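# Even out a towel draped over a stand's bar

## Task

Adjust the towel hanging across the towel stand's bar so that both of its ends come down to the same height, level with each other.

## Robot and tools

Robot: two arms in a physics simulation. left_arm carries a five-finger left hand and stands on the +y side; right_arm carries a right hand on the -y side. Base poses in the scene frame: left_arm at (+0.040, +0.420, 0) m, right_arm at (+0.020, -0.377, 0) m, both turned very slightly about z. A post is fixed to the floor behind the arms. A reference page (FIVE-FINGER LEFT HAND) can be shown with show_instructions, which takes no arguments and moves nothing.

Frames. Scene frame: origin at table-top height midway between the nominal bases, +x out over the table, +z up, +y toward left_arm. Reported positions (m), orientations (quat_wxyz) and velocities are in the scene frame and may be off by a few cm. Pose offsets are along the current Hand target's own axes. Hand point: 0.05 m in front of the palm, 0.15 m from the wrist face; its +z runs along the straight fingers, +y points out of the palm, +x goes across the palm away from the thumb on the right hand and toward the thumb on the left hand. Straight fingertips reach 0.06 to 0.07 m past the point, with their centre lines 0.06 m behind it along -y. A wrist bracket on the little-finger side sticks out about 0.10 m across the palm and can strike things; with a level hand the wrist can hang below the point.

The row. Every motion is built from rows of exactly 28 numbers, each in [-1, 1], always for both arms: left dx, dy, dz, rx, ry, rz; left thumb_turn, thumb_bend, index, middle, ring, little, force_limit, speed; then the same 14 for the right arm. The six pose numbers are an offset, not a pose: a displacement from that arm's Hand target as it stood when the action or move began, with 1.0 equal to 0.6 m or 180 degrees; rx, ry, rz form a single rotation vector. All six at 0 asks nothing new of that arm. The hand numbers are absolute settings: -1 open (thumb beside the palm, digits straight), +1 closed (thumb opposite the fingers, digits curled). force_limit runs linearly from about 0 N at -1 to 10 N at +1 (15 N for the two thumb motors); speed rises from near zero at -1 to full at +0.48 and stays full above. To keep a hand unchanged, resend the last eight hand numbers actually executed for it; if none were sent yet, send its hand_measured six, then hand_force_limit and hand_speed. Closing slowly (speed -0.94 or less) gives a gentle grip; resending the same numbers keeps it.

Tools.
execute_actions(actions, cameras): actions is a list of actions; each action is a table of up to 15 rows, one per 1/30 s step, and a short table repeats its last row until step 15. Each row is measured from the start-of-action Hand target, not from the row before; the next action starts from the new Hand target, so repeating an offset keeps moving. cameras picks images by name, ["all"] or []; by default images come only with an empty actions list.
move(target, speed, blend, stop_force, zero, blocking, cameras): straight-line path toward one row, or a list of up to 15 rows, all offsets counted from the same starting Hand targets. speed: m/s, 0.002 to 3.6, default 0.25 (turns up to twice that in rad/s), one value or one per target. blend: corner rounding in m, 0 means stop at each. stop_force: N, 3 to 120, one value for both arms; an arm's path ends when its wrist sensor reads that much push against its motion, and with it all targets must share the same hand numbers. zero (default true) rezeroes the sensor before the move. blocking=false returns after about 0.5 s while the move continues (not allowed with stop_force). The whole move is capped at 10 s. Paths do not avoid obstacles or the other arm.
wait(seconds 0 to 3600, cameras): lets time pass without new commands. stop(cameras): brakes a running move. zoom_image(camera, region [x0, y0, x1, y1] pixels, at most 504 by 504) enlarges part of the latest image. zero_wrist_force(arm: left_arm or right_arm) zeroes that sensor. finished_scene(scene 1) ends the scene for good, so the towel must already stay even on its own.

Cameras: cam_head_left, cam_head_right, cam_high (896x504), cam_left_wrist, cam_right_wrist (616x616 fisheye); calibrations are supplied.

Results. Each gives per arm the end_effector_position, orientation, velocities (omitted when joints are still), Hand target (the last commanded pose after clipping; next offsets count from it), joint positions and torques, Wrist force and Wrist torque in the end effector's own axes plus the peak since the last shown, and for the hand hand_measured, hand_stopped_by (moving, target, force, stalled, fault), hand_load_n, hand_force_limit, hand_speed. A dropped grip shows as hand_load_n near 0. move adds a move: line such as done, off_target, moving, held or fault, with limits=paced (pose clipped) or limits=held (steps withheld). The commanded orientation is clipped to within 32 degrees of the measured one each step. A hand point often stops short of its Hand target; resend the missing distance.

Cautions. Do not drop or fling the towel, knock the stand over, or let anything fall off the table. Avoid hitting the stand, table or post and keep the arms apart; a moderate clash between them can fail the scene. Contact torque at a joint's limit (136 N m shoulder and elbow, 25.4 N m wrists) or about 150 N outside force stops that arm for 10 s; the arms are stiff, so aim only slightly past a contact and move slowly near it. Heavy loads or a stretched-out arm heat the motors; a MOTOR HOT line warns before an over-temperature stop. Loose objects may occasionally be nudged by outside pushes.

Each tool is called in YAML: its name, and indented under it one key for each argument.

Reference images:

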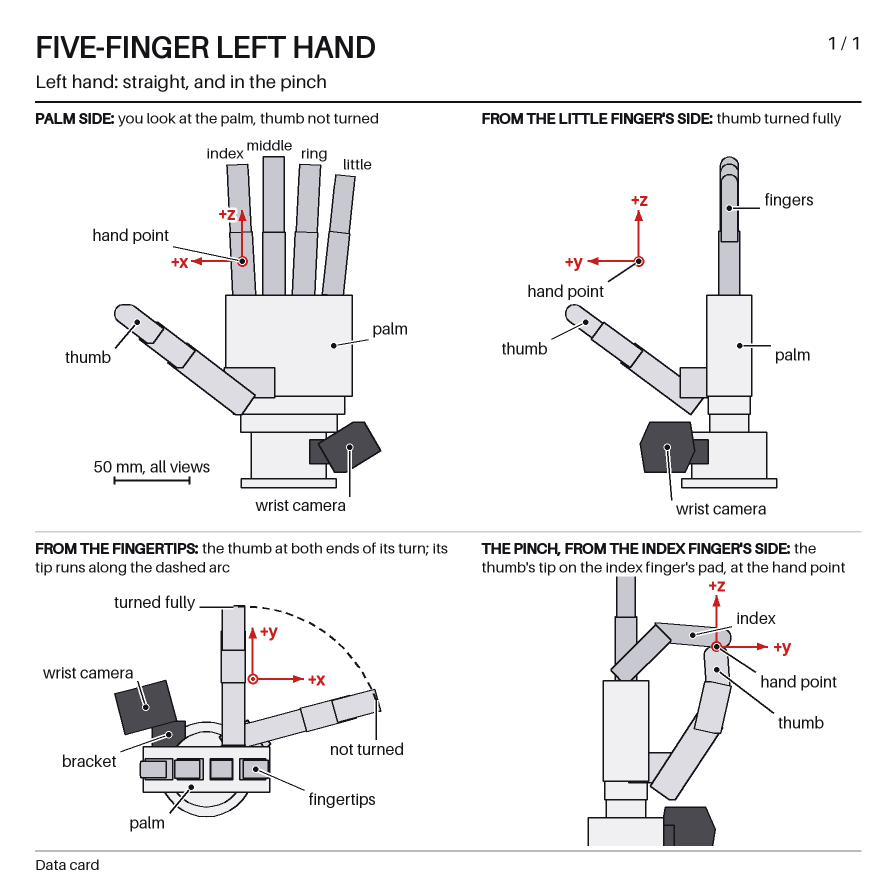

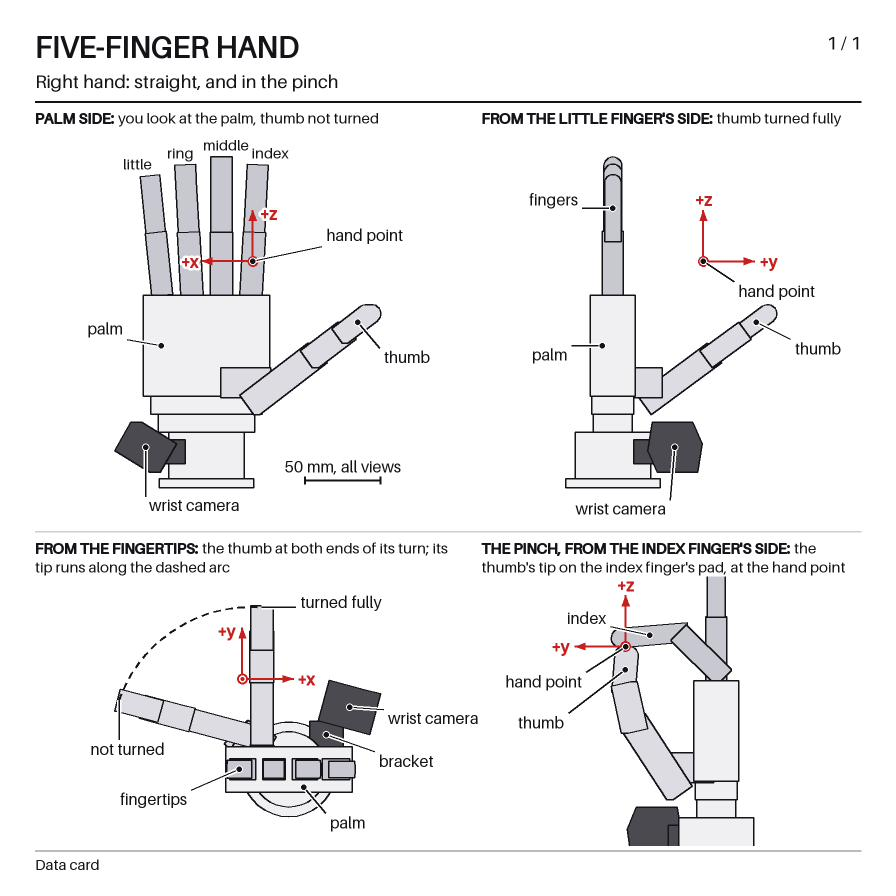

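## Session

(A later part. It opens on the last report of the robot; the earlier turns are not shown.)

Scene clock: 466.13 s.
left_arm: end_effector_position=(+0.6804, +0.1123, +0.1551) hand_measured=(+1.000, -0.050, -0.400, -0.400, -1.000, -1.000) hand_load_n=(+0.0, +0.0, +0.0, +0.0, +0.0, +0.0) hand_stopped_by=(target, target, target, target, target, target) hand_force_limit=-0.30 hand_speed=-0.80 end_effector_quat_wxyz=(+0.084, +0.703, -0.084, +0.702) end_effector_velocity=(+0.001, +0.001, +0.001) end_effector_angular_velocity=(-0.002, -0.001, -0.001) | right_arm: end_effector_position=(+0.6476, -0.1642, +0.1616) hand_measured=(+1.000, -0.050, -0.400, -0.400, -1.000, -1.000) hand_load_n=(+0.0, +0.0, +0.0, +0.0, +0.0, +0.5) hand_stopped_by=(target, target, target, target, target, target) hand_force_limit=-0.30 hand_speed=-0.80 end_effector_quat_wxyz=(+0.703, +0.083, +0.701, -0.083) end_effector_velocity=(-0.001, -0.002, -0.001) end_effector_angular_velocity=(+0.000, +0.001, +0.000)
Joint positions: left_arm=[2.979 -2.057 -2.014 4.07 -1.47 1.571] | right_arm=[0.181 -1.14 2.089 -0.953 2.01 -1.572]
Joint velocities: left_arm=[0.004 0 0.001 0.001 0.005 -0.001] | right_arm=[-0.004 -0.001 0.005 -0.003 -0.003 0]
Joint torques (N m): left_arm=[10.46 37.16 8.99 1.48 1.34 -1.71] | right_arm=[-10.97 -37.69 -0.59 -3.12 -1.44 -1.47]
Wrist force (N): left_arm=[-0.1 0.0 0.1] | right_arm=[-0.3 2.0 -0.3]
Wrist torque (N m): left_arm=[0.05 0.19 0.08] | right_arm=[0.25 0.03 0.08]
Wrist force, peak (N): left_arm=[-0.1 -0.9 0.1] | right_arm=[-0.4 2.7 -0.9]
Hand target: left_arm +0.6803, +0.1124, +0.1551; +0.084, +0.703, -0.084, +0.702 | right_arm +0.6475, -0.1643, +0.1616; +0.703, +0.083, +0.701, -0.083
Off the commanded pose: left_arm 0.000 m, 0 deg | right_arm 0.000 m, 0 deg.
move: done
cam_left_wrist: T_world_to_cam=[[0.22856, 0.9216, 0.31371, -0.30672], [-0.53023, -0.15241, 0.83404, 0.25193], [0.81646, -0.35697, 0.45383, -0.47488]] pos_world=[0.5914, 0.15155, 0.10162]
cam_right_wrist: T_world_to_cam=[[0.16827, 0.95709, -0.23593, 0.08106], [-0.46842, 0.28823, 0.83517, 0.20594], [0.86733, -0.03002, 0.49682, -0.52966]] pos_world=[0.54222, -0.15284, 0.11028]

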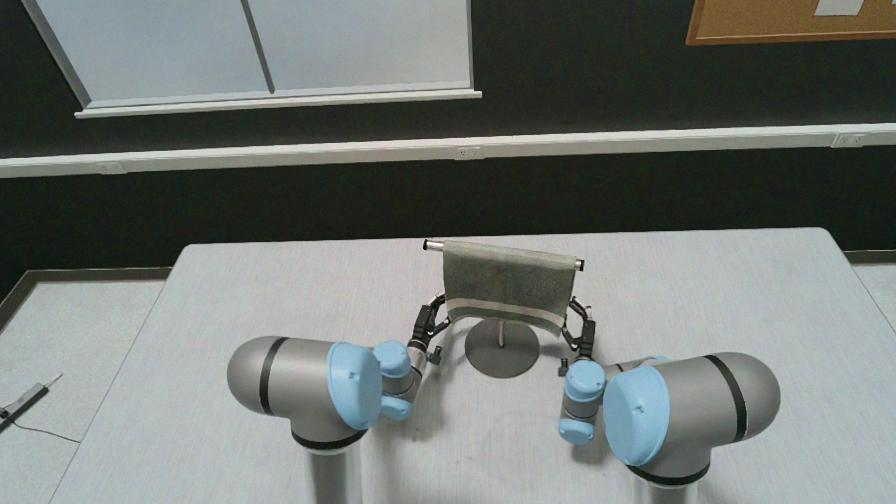

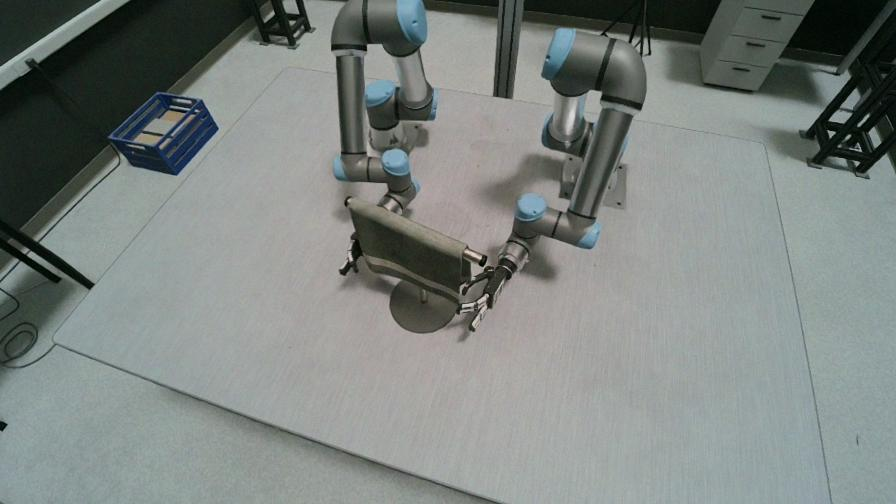

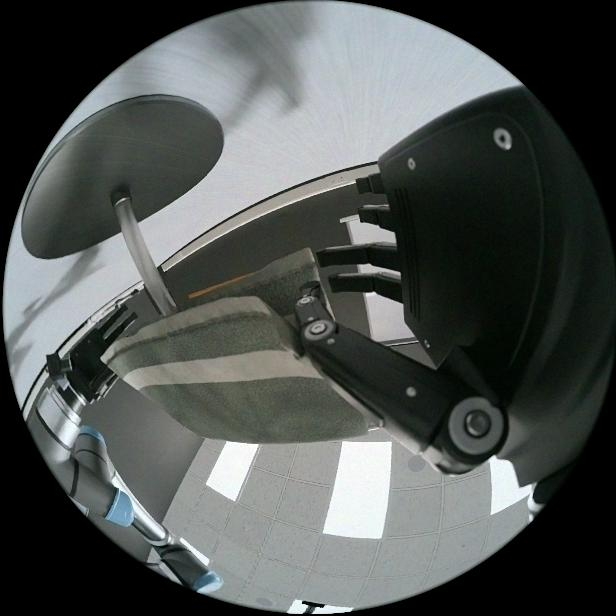

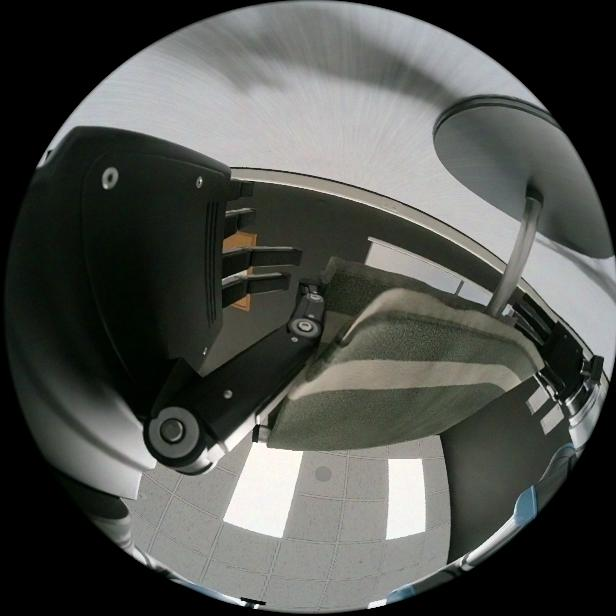

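move:
  target: [0,-0.2,0,0,0,0,1,-0.05,-0.4,-0.4,-1,-1,-0.3,-0.8,0,-0.2,0,0,0,0,1,-0.05,-0.4,-0.4,-1,-1,-0.3,-0.8]
  speed: [0.05]
  cameras: ["all"]

Scene clock: 490.63 s.
left_arm: end_effector_position=(+0.7085, +0.2291, +0.1550) hand_measured=(+1.000, -0.050, -0.400, -0.400, -1.000, -1.000) hand_load_n=(+0.0, +0.0, +0.0, +0.0, +0.0, +0.0) hand_stopped_by=(target, target, target, target, target, target) hand_force_limit=-0.30 hand_speed=-0.80 end_effector_quat_wxyz=(+0.084, +0.703, -0.083, +0.702) | right_arm: end_effector_position=(+0.6194, -0.2810, +0.1615) hand_measured=(+1.000, -0.050, -0.400, -0.400, -1.000, -1.000) hand_load_n=(+0.0, +0.0, +0.0, +0.0, +0.0, +0.0) hand_stopped_by=(target, target, target, target, target, target) hand_force_limit=-0.30 hand_speed=-0.80 end_effector_quat_wxyz=(+0.703, +0.083, +0.701, -0.083)
Joint positions: left_arm=[3.252 -2.044 -2.037 4.08 -1.197 1.571] | right_arm=[-0.134 -1.261 2.297 -1.04 1.696 -1.571]
Joint torques (N m): left_arm=[-10.06 28.33 21.49 0.25 -1.84 1.59] | right_arm=[9.15 -15.84 -29.15 0.38 1.74 1.73]
Wrist force (N): left_arm=[-0.4 0.3 0.1] | right_arm=[-0.3 2.3 -0.8]
Wrist torque (N m): left_arm=[0.10 0.25 0.04] | right_arm=[0.38 0.11 -0.02]
Wrist force, peak (N): left_arm=[-0.3 1.0 0.3] | right_arm=[-0.2 2.9 -0.9]
Hand target: left_arm +0.7085, +0.2290, +0.1550; +0.084, +0.703, -0.084, +0.702 | right_arm +0.6195, -0.2810, +0.1615; +0.703, +0.083, +0.701, -0.083
Off the commanded pose: left_arm 0.000 m, 0 deg | right_arm 0.000 m, 0 deg.
move: done
cam_left_wrist: T_world_to_cam=[[0.22835, 0.92166, 0.3137, -0.42066], [-0.53019, -0.15252, 0.83405, 0.28476], [0.81656, -0.35677, 0.45382, -0.45627]] pos_world=[0.6196, 0.26835, 0.10152]
cam_right_wrist: T_world_to_cam=[[0.16839, 0.95709, -0.23586, 0.1975], [-0.46851, 0.28823, 0.83512, 0.22653], [0.86726, -0.03012, 0.49694, -0.50866]] pos_world=[0.51401, -0.26964, 0.11018]

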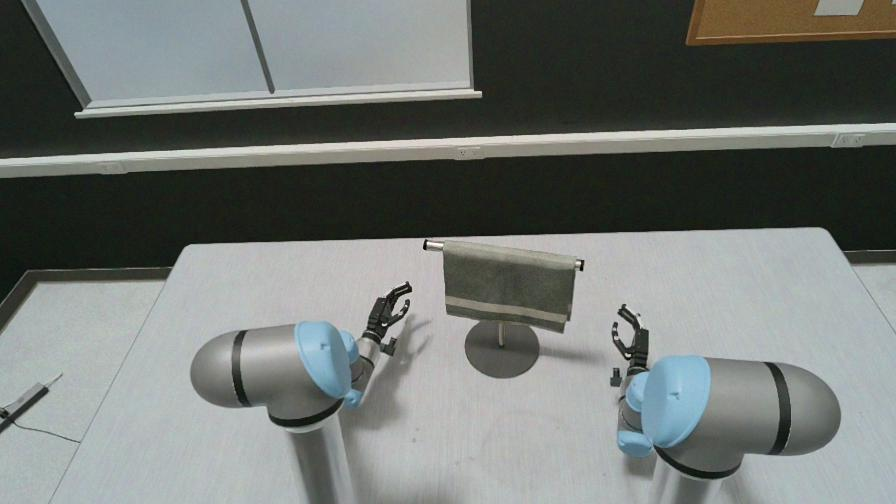

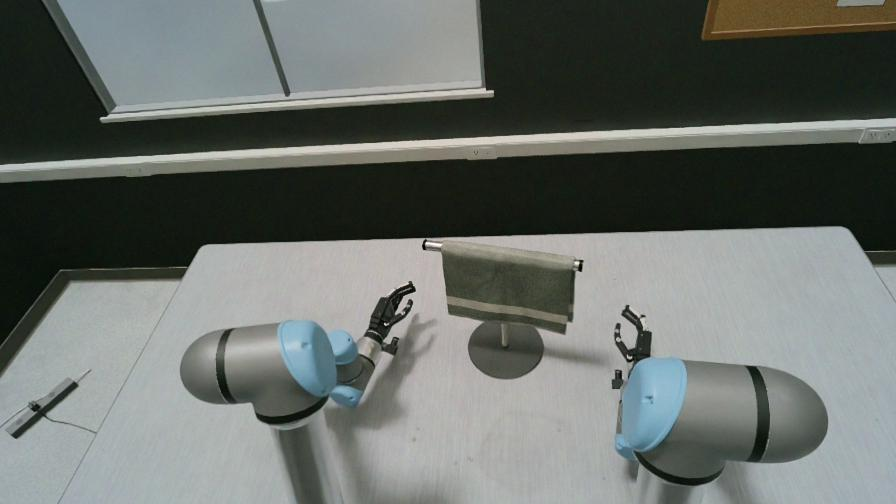

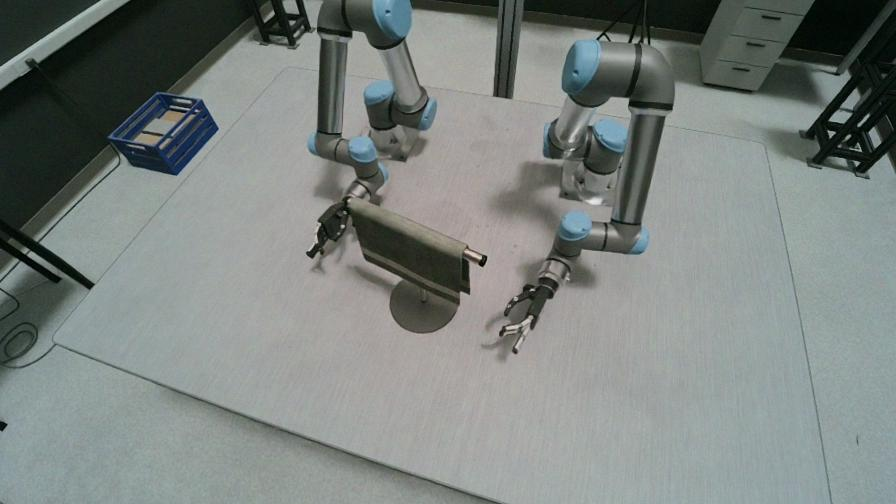

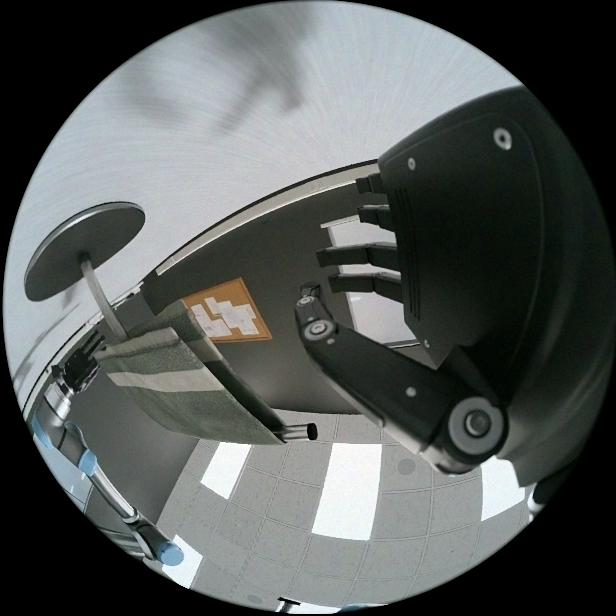

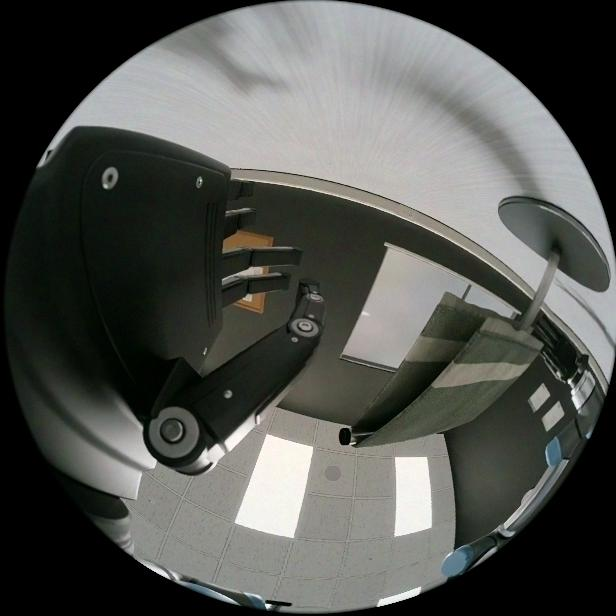

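zoom_image:
  camera: "cam_head_left"
  region: [400, 220, 620, 380]

zoom_image:
  camera: "cam_high"
  region: [320, 170, 520, 340]

zoom_image:
  camera: "cam_left_wrist"
  region: [60, 260, 340, 480]

zoom_image:
  camera: "cam_right_wrist"
  region: [320, 260, 580, 480]

Scaled by 2.291 from the camera's image (finer frame: 1280x720).

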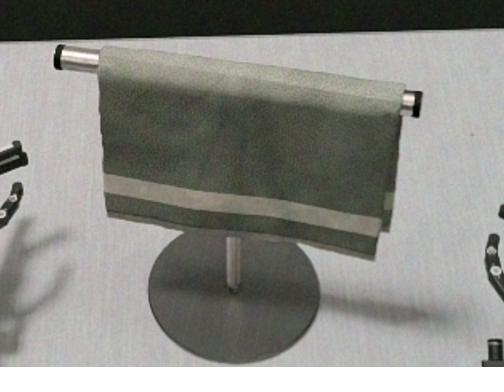

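Scaled by 2.520 from the camera's image (finer frame: 1280x720).

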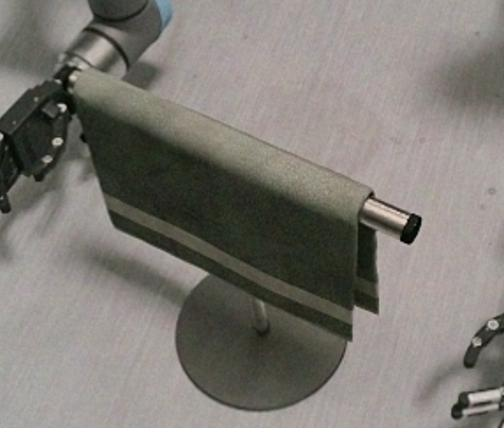

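Scaled by 1.800 from the camera's image (finer frame: 880x880).

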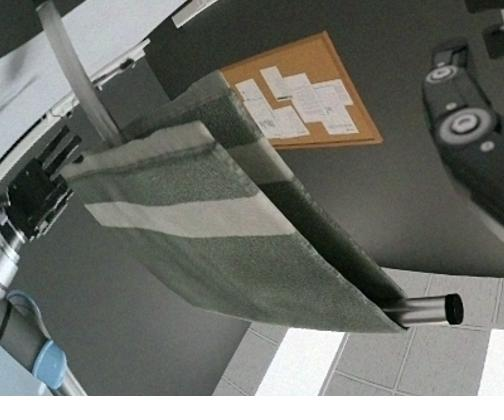

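Scaled by 1.938 from the camera's image (finer frame: 880x880).

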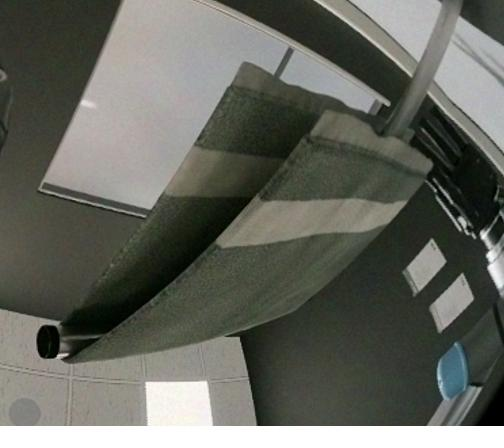

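move:
  target: [0.045,-0.03,0,0,0,0,1,-1,-1,-1,-1,-1,-0.3,-0.6,-0.03,-0.05,0,0,0,0,1,-1,-1,-1,-1,-1,-0.3,-0.6]
  speed: [0.06]
  cameras: ["cam_left_wrist","cam_right_wrist"]

Scene clock: 515.27 s.
left_arm: end_effector_position=(+0.7127, +0.2465, +0.1820) hand_measured=(+1.000, -1.000, -1.000, -1.000, -1.000, -1.000) hand_load_n=(+0.0, +0.0, +0.0, +0.0, +0.0, +0.0) hand_stopped_by=(target, target, target, target, target, target) hand_force_limit=-0.30 hand_speed=-0.60 end_effector_quat_wxyz=(+0.084, +0.703, -0.084, +0.702) | right_arm: end_effector_position=(+0.6125, -0.3102, +0.1795) hand_measured=(+1.000, -1.000, -1.000, -1.000, -1.000, -1.000) hand_load_n=(+0.0, +0.0, +0.0, +0.0, +0.0, +0.0) hand_stopped_by=(target, target, target, target, target, target) hand_force_limit=-0.30 hand_speed=-0.60 end_effector_quat_wxyz=(+0.703, +0.083, +0.701, -0.083)
Joint positions: left_arm=[3.291 -1.991 -2.019 4.009 -1.158 1.571] | right_arm=[-0.226 -1.334 2.324 -0.993 1.603 -1.57]
Joint torques (N m): left_arm=[-10.66 24.08 3.71 1.64 -1.5 1.68] | right_arm=[9.27 -13.38 -28.63 -3.07 -1.12 -0.68]
Wrist force (N): left_arm=[-0.4 0.1 0.0] | right_arm=[-0.1 2.1 -0.7]
Wrist torque (N m): left_arm=[0.07 0.25 0.06] | right_arm=[0.36 0.08 0.01]
Wrist force, peak (N): left_arm=[-0.9 0.4 0.1] | right_arm=[-0.3 2.7 -0.5]
Hand target: left_arm +0.7127, +0.2465, +0.1820; +0.084, +0.703, -0.084, +0.702 | right_arm +0.6125, -0.3102, +0.1795; +0.703, +0.083, +0.701, -0.083
Off the commanded pose: left_arm 0.000 m, 0 deg | right_arm 0.000 m, 0 deg.
move: done
cam_left_wrist: T_world_to_cam=[[0.22849, 0.92163, 0.31367, -0.4462], [-0.53022, -0.15241, 0.83405, 0.26712], [0.81649, -0.35689, 0.45384, -0.46568]] pos_world=[0.62381, 0.28575, 0.12852]
cam_right_wrist: T_world_to_cam=[[0.16834, 0.95711, -0.23578, 0.23088], [-0.46852, 0.28814, 0.83514, 0.21666], [0.86726, -0.03012, 0.49694, -0.5125]] pos_world=[0.50711, -0.29884, 0.12818]

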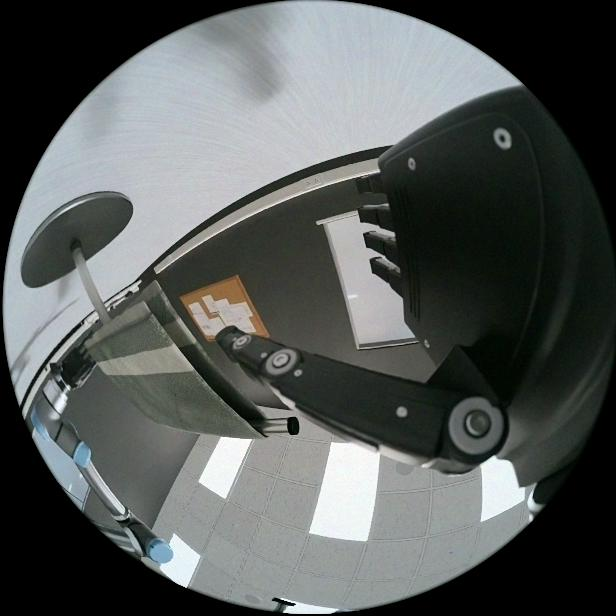

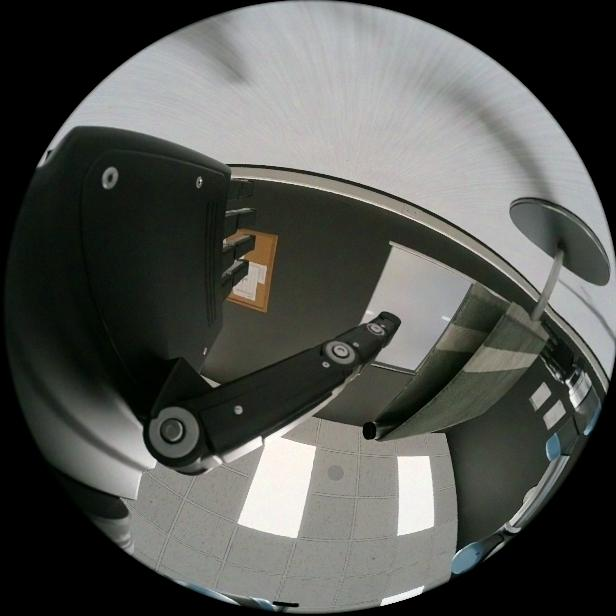

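zoom_image:
  camera: "cam_left_wrist"
  region: [70, 260, 220, 360]

zoom_image:
  camera: "cam_right_wrist"
  region: [420, 260, 570, 360]

Scaled by 3.360 from the camera's image (finer frame: 880x880).

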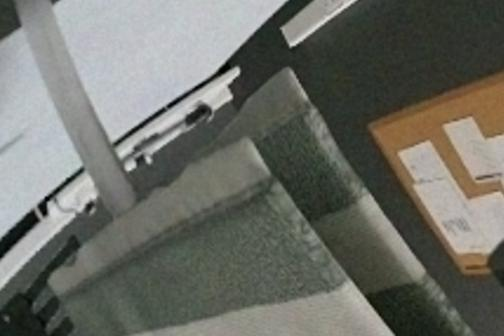

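Scaled by 3.360 from the camera's image (finer frame: 880x880).

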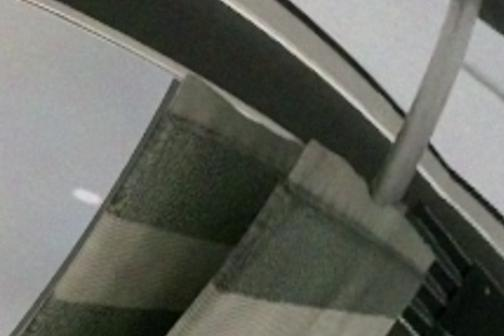

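move:
  target:
    - [-0.045,0,0,0,0,0,1,-1,-1,-1,-1,-1,-0.3,-0.6,0,0,0,0,0,0,1,-1,-1,-1,-1,-1,-0.3,-0.6]
    - [-0.045,0.2333,0,0,0,0,1,-1,-1,-1,-1,-1,-0.3,-0.6,0,0,0,0,0,0,1,-1,-1,-1,-1,-1,-0.3,-0.6]
  speed: [0.06,0.05]
  blend: [0.01,0]
  cameras: ["cam_left_wrist","cam_head_left","cam_high","cam_right_wrist"]

Scene clock: 544.07 s.
left_arm: end_effector_position=(+0.6799, +0.1104, +0.1551) hand_measured=(+1.000, -1.000, -1.000, -1.000, -1.000, -1.000) hand_load_n=(+0.0, +0.0, +0.0, +0.0, +0.0, +0.0) hand_stopped_by=(target, target, target, target, target, target) hand_force_limit=-0.30 hand_speed=-0.60 end_effector_quat_wxyz=(+0.084, +0.703, -0.084, +0.702) end_effector_velocity=(+0.001, +0.001, +0.001) end_effector_angular_velocity=(+0.000, -0.001, -0.001) | right_arm: end_effector_position=(+0.6125, -0.3102, +0.1795) hand_measured=(+1.000, -1.000, -1.000, -1.000, -1.000, -1.000) hand_load_n=(+0.0, +0.0, +0.0, +0.0, +0.0, +0.0) hand_stopped_by=(target, target, target, target, target, target) hand_force_limit=-0.30 hand_speed=-0.60 end_effector_quat_wxyz=(+0.703, +0.083, +0.701, -0.083)
Joint positions: left_arm=[2.974 -2.058 -2.013 4.069 -1.474 1.571] | right_arm=[-0.226 -1.334 2.324 -0.993 1.603 -1.57]
Joint velocities: left_arm=[0.004 0 0.002 0 0.005 0] | right_arm=[within noise]
Joint torques (N m): left_arm=[9.15 37.93 8.45 1.49 1.79 -1.54] | right_arm=[8.14 -13.35 -27.69 -1.88 -0.71 -0.94]
Wrist force (N): left_arm=[-0.1 0.0 0.1] | right_arm=[-0.4 2.0 -0.6]
Wrist torque (N m): left_arm=[0.06 0.20 0.07] | right_arm=[0.35 0.11 -0.01]
Wrist force, peak (N): left_arm=[-0.2 1.0 -0.1] | right_arm=[-0.3 2.4 -1.0]
Hand target: left_arm +0.6798, +0.1105, +0.1551; +0.084, +0.703, -0.084, +0.702 | right_arm +0.6125, -0.3102, +0.1795; +0.703, +0.083, +0.701, -0.083
Off the commanded pose: left_arm 0.000 m, 0 deg | right_arm 0.000 m, 0 deg.
move: done
cam_left_wrist: T_world_to_cam=[[0.22856, 0.9216, 0.31371, -0.30486], [-0.53023, -0.15241, 0.83404, 0.25137], [0.81646, -0.35697, 0.45383, -0.47515]] pos_world=[0.59091, 0.14965, 0.10162]
cam_right_wrist: T_world_to_cam=[[0.16839, 0.95709, -0.23586, 0.23086], [-0.46851, 0.28823, 0.83512, 0.21668], [0.86726, -0.03012, 0.49694, -0.5125]] pos_world=[0.50711, -0.29884, 0.12818]
Images, in order (width x height): cam_head_left 896x504, cam_high 896x504, cam_left_wrist 616x616, cam_right_wrist 616x616.

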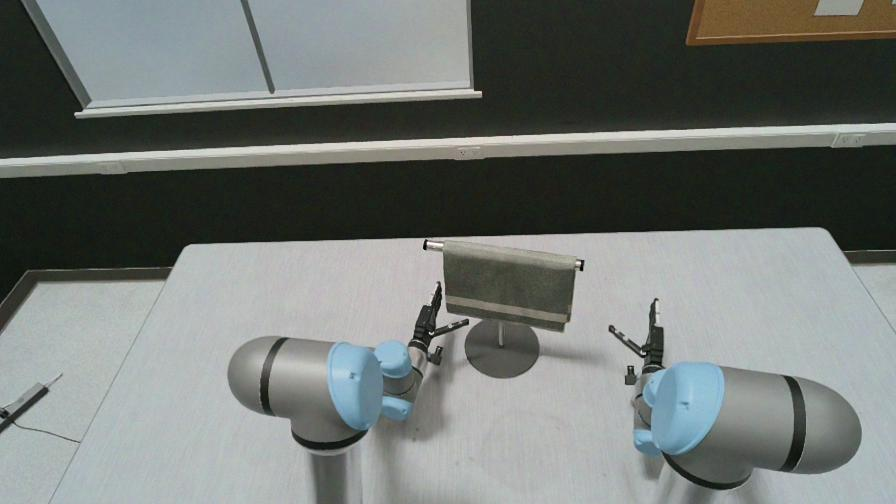

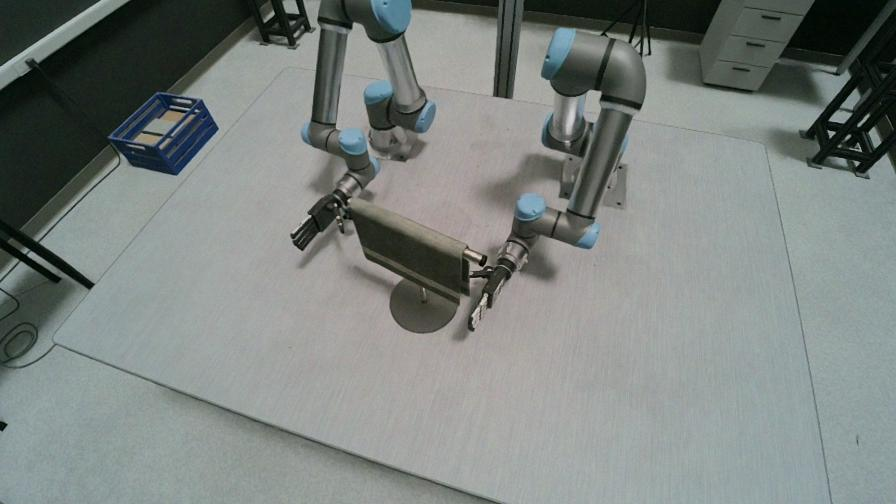

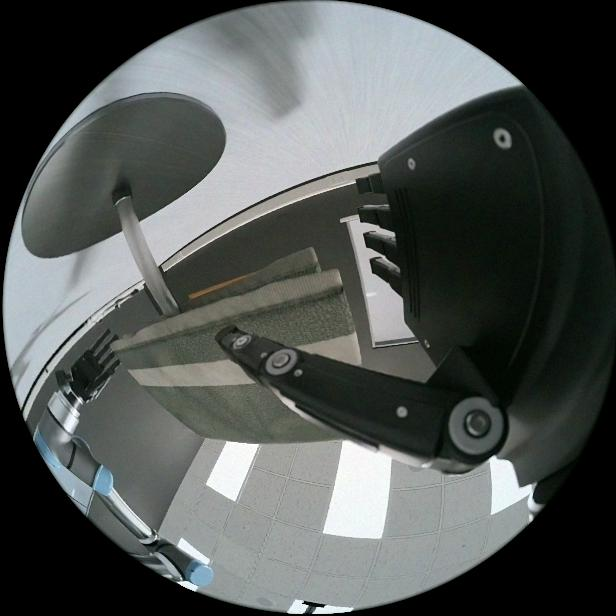

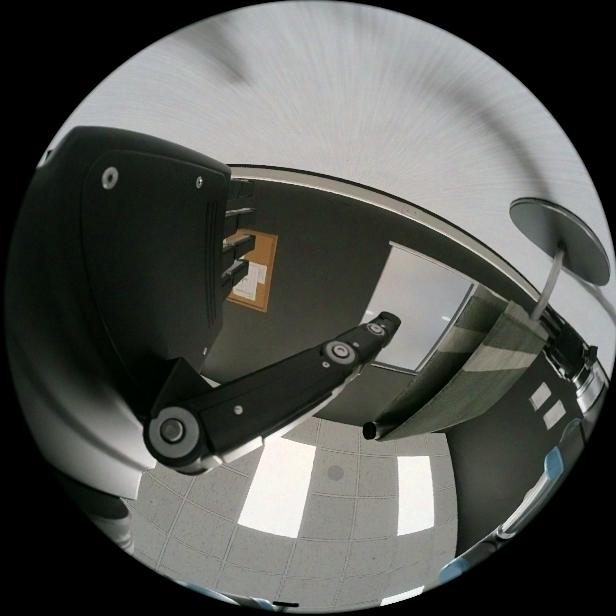

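move:
  target: [0,0,0,0,0,0,1,-0.05,-0.1,-0.1,-1,-1,-0.3,-0.6,0,0,0,0,0,0,1,-1,-1,-1,-1,-1,-0.3,-0.6]
  cameras: ["cam_left_wrist","cam_high"]

Scene clock: 549.93 s.
left_arm: end_effector_position=(+0.6798, +0.1105, +0.1551) hand_measured=(+1.000, -0.050, -0.100, -0.100, -1.000, -1.000) hand_load_n=(+0.0, +0.0, +0.0, +0.0, +0.0, +0.0) hand_stopped_by=(target, target, target, target, target, target) hand_force_limit=-0.30 hand_speed=-0.60 end_effector_quat_wxyz=(+0.084, +0.703, -0.084, +0.702) | right_arm: end_effector_position=(+0.6125, -0.3102, +0.1795) hand_measured=(+1.000, -1.000, -1.000, -1.000, -1.000, -1.000) hand_load_n=(-0.5, +0.0, -0.5, +0.0, +0.0, +0.0) hand_stopped_by=(target, target, target, target, target, target) hand_force_limit=-0.30 hand_speed=-0.60 end_effector_quat_wxyz=(+0.703, +0.083, +0.701, -0.083)
Joint positions: left_arm=[2.975 -2.057 -2.013 4.069 -1.474 1.571] | right_arm=[-0.226 -1.334 2.324 -0.993 1.603 -1.57]
Joint torques (N m): left_arm=[11.95 47.92 3.35 3.55 -0.65 -1.1] | right_arm=[8.07 -14.11 -26.9 -1.52 -0.65 -0.89]
Wrist force (N): left_arm=[-0.2 0.2 0.2] | right_arm=[-0.3 1.9 -0.6]
Wrist torque (N m): left_arm=[0.08 0.21 0.07] | right_arm=[0.33 0.10 0.00]
Wrist force, peak (N): left_arm=[-0.5 0.3 0.4] | right_arm=[0.1 2.5 -0.8]
Hand target: left_arm +0.6798, +0.1105, +0.1551; +0.084, +0.703, -0.084, +0.702 | right_arm +0.6125, -0.3102, +0.1795; +0.703, +0.083, +0.701, -0.083
Off the commanded pose: left_arm 0.000 m, 0 deg | right_arm 0.000 m, 0 deg.
move: done
cam_left_wrist: T_world_to_cam=[[0.22849, 0.92163, 0.31367, -0.3049], [-0.53022, -0.15241, 0.83405, 0.25138], [0.81649, -0.35689, 0.45384, -0.47514]] pos_world=[0.59091, 0.14975, 0.10162]
Images, in order (width x height): cam_high 896x504, cam_left_wrist 616x616.

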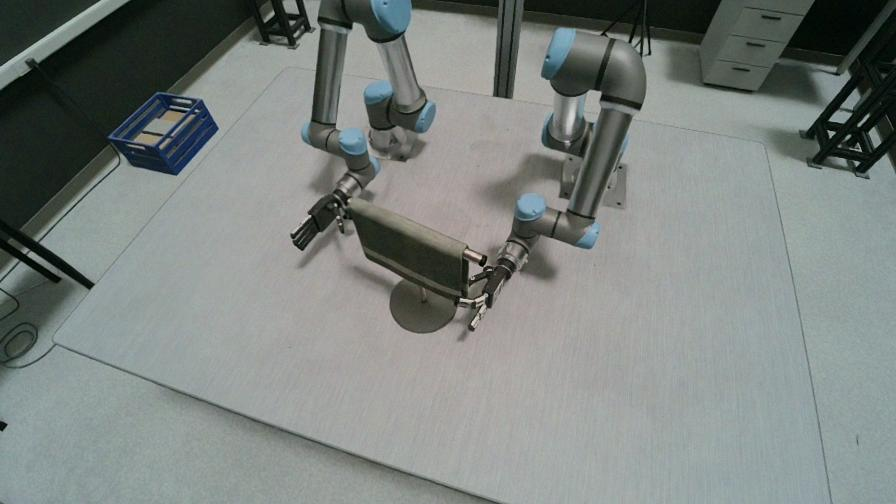

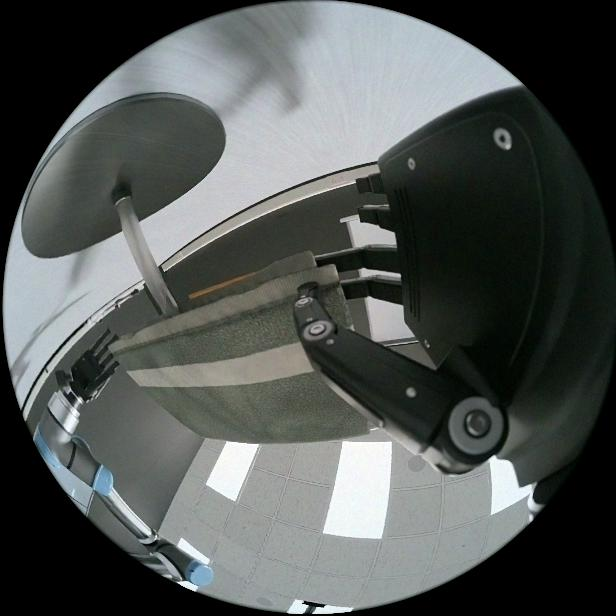

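zoom_image:
  camera: "cam_left_wrist"
  region: [230, 220, 420, 360]

zoom_image:
  camera: "cam_high"
  region: [430, 240, 520, 340]

Scaled by 2.653 from the camera's image (finer frame: 880x880).

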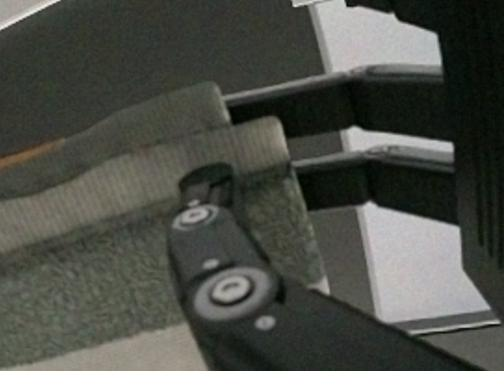

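Scaled by 5.040 from the camera's image (finer frame: 1280x720).

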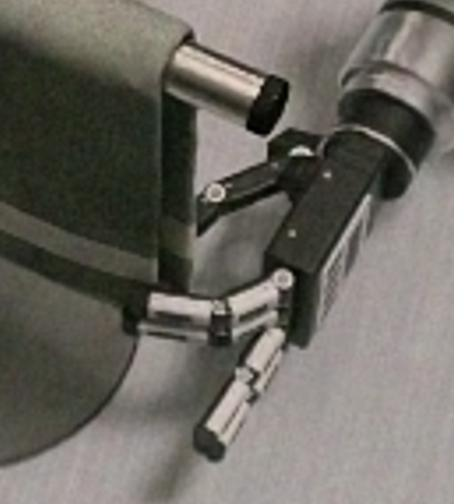

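move:
  target: [0,0,0,0,0,0,1,-1,-1,-1,-1,-1,-0.3,-0.6,0,0,0,0,0,0,1,-1,-1,-1,-1,-1,-0.3,-0.6]

move:
  target: [0,-0.05,-0.0233,0,0,0,1,-1,-1,-1,-1,-1,-0.3,-0.6,0,0,0,0,0,0,1,-1,-1,-1,-1,-1,-0.3,-0.6]
  speed: [0.05]

move:
  target: [0,0,0,0,0,0,1,-1,-0.1,-0.1,-1,-1,-0.3,-0.6,0,0,0,0,0,0,1,-1,-1,-1,-1,-1,-0.3,-0.6]
  cameras: ["cam_left_wrist","cam_high"]

Scene clock: 574.97 s.
left_arm: end_effector_position=(+0.6798, +0.1105, +0.1551) hand_measured=(+1.000, -1.000, -1.000, -1.000, -1.000, -1.000) hand_load_n=(-0.5, +0.0, +0.0, +0.0, +0.0, +0.0) hand_stopped_by=(target, target, target, target, target, target) hand_force_limit=-0.30 hand_speed=-0.60 end_effector_quat_wxyz=(+0.084, +0.703, -0.084, +0.702) | right_arm: end_effector_position=(+0.6125, -0.3102, +0.1795) hand_measured=(+1.000, -1.000, -1.000, -1.000, -1.000, -1.000) hand_load_n=(-0.5, +0.0, +0.0, +0.0, +0.0, +0.0) hand_stopped_by=(target, target, target, target, target, target) hand_force_limit=-0.30 hand_speed=-0.60 end_effector_quat_wxyz=(+0.703, +0.083, +0.701, -0.083)
Joint positions: left_arm=[2.975 -2.057 -2.013 4.069 -1.474 1.571] | right_arm=[-0.226 -1.334 2.324 -0.993 1.603 -1.57]
Joint torques (N m): left_arm=[6.88 43.7 8.64 2.97 1.52 0.77] | right_arm=[7.65 -13.56 -25.6 -0.43 -0.32 -0.97]
Wrist force (N): left_arm=[-0.3 0.1 0.3] | right_arm=[-0.3 2.0 -0.9]
Wrist torque (N m): left_arm=[0.06 0.23 0.07] | right_arm=[0.38 0.12 0.00]
Wrist force, peak (N): left_arm=[-0.5 0.5 0.0] | right_arm=[-0.6 2.4 -0.8]
Hand target: left_arm +0.6798, +0.1105, +0.1551; +0.084, +0.703, -0.084, +0.702 | right_arm +0.6125, -0.3102, +0.1795; +0.703, +0.083, +0.701, -0.083
Off the commanded pose: left_arm 0.000 m, 0 deg | right_arm 0.000 m, 0 deg.
move: done

Scene clock: 575.93 s.
left_arm: end_effector_position=(+0.6732, +0.1430, +0.1551) hand_measured=(+1.000, -1.000, -1.000, -1.000, -1.000, -1.000) hand_load_n=(+0.0, +0.0, +0.0, +0.0, +0.0, +0.0) hand_stopped_by=(target, target, target, target, target, target) hand_force_limit=-0.30 hand_speed=-0.60 end_effector_quat_wxyz=(+0.084, +0.702, -0.083, +0.702) end_effector_velocity=(+0.001, +0.000, +0.000) end_effector_angular_velocity=(+0.001, +0.000, +0.003) | right_arm: end_effector_position=(+0.6125, -0.3102, +0.1795) hand_measured=(+1.000, -1.000, -1.000, -1.000, -1.000, -1.000) hand_load_n=(-0.5, +0.0, +0.0, +0.0, +0.0, -0.5) hand_stopped_by=(target, target, target, target, target, target) hand_force_limit=-0.30 hand_speed=-0.60 end_effector_quat_wxyz=(+0.703, +0.083, +0.701, -0.083)
Joint positions: left_arm=[3.049 -2.026 -2.07 4.095 -1.399 1.571] | right_arm=[-0.226 -1.334 2.324 -0.993 1.603 -1.57]
Joint velocities: left_arm=[-0.003 -0.002 0.003 -0.001 -0.006 0.001] | right_arm=[within noise]
Joint torques (N m): left_arm=[-10.02 24.17 28.23 -0.34 -1.88 1.16] | right_arm=[7.69 -14.87 -25.56 -0.41 -0.33 -0.95]
Wrist force (N): left_arm=[-0.2 0.4 0.3] | right_arm=[-0.4 2.0 -0.9]
Wrist torque (N m): left_arm=[0.11 0.21 0.07] | right_arm=[0.36 0.12 -0.01]
Wrist force, peak (N): left_arm=[-0.3 0.8 0.5] | right_arm=[-0.5 2.4 -0.8]
Hand target: left_arm +0.6733, +0.1429, +0.1551; +0.084, +0.703, -0.084, +0.702 | right_arm +0.6125, -0.3102, +0.1795; +0.703, +0.083, +0.701, -0.083
Off the commanded pose: left_arm 0.000 m, 0 deg | right_arm 0.000 m, 0 deg.
move: done

Scene clock: 577.03 s.
left_arm: end_effector_position=(+0.6733, +0.1429, +0.1551) hand_measured=(+1.000, -1.000, -0.100, -0.100, -1.000, -1.000) hand_load_n=(+0.0, +0.0, +0.0, +0.0, +0.0, +0.0) hand_stopped_by=(target, target, target, target, target, target) hand_force_limit=-0.30 hand_speed=-0.60 end_effector_quat_wxyz=(+0.084, +0.703, -0.083, +0.702) | right_arm: end_effector_position=(+0.6125, -0.3102, +0.1795) hand_measured=(+1.000, -1.000, -1.000, -1.000, -1.000, -1.000) hand_load_n=(-0.5, +0.0, +0.0, +0.0, +0.0, +0.0) hand_stopped_by=(target, target, target, target, target, target) hand_force_limit=-0.30 hand_speed=-0.60 end_effector_quat_wxyz=(+0.703, +0.083, +0.701, -0.083)
Joint positions: left_arm=[3.049 -2.027 -2.069 4.095 -1.4 1.571] | right_arm=[-0.226 -1.334 2.324 -0.993 1.603 -1.57]
Joint torques (N m): left_arm=[-10.73 23.69 27.13 -0.2 1 1.19] | right_arm=[7.57 -14.1 -25.71 -0.27 -0.31 -0.91]
Wrist force (N): left_arm=[-0.3 0.4 0.0] | right_arm=[-0.3 2.1 -0.8]
Wrist torque (N m): left_arm=[0.12 0.22 0.07] | right_arm=[0.38 0.10 0.00]
Wrist force, peak (N): left_arm=[-0.6 0.2 -0.1] | right_arm=[-0.5 2.3 -0.8]
Hand target: left_arm +0.6733, +0.1429, +0.1551; +0.084, +0.703, -0.084, +0.702 | right_arm +0.6125, -0.3102, +0.1795; +0.703, +0.083, +0.701, -0.083
Off the commanded pose: left_arm 0.000 m, 0 deg | right_arm 0.000 m, 0 deg.
move: done
cam_left_wrist: T_world_to_cam=[[0.22849, 0.92163, 0.31367, -0.33326], [-0.53022, -0.15241, 0.83405, 0.25282], [0.81649, -0.35689, 0.45384, -0.45819]] pos_world=[0.5843, 0.18215, 0.10162]
Images, in order (width x height): cam_high 896x504, cam_left_wrist 616x616.

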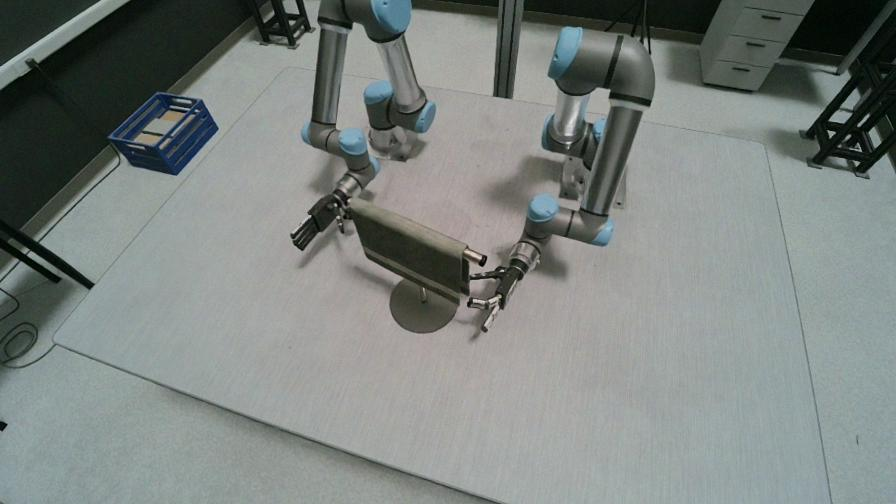

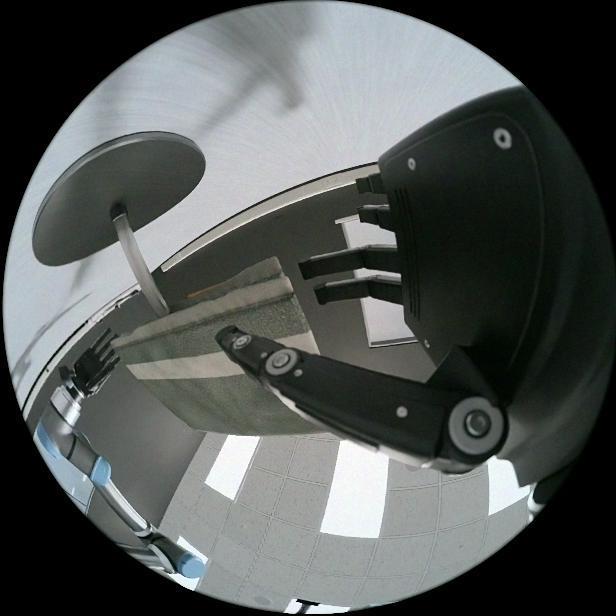

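zoom_image:
  camera: "cam_left_wrist"
  region: [210, 220, 400, 360]

zoom_image:
  camera: "cam_high"
  region: [440, 240, 530, 340]

Scaled by 2.653 from the camera's image (finer frame: 880x880).

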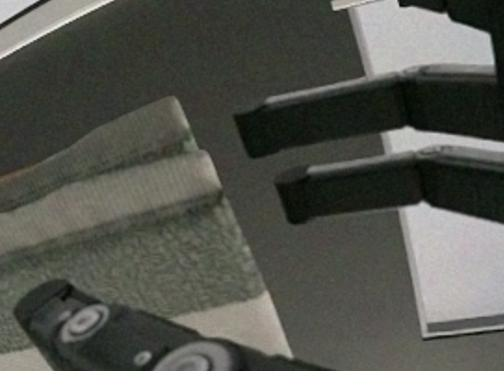

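Scaled by 5.040 from the camera's image (finer frame: 1280x720).

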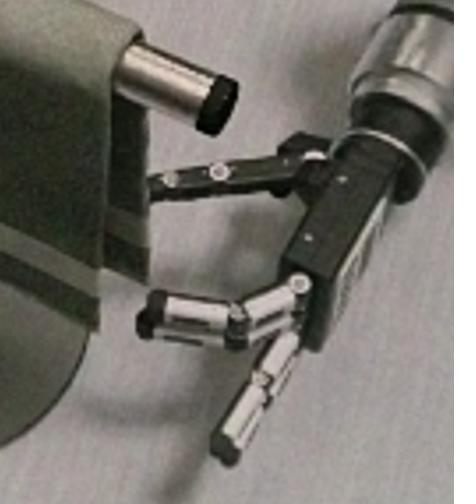

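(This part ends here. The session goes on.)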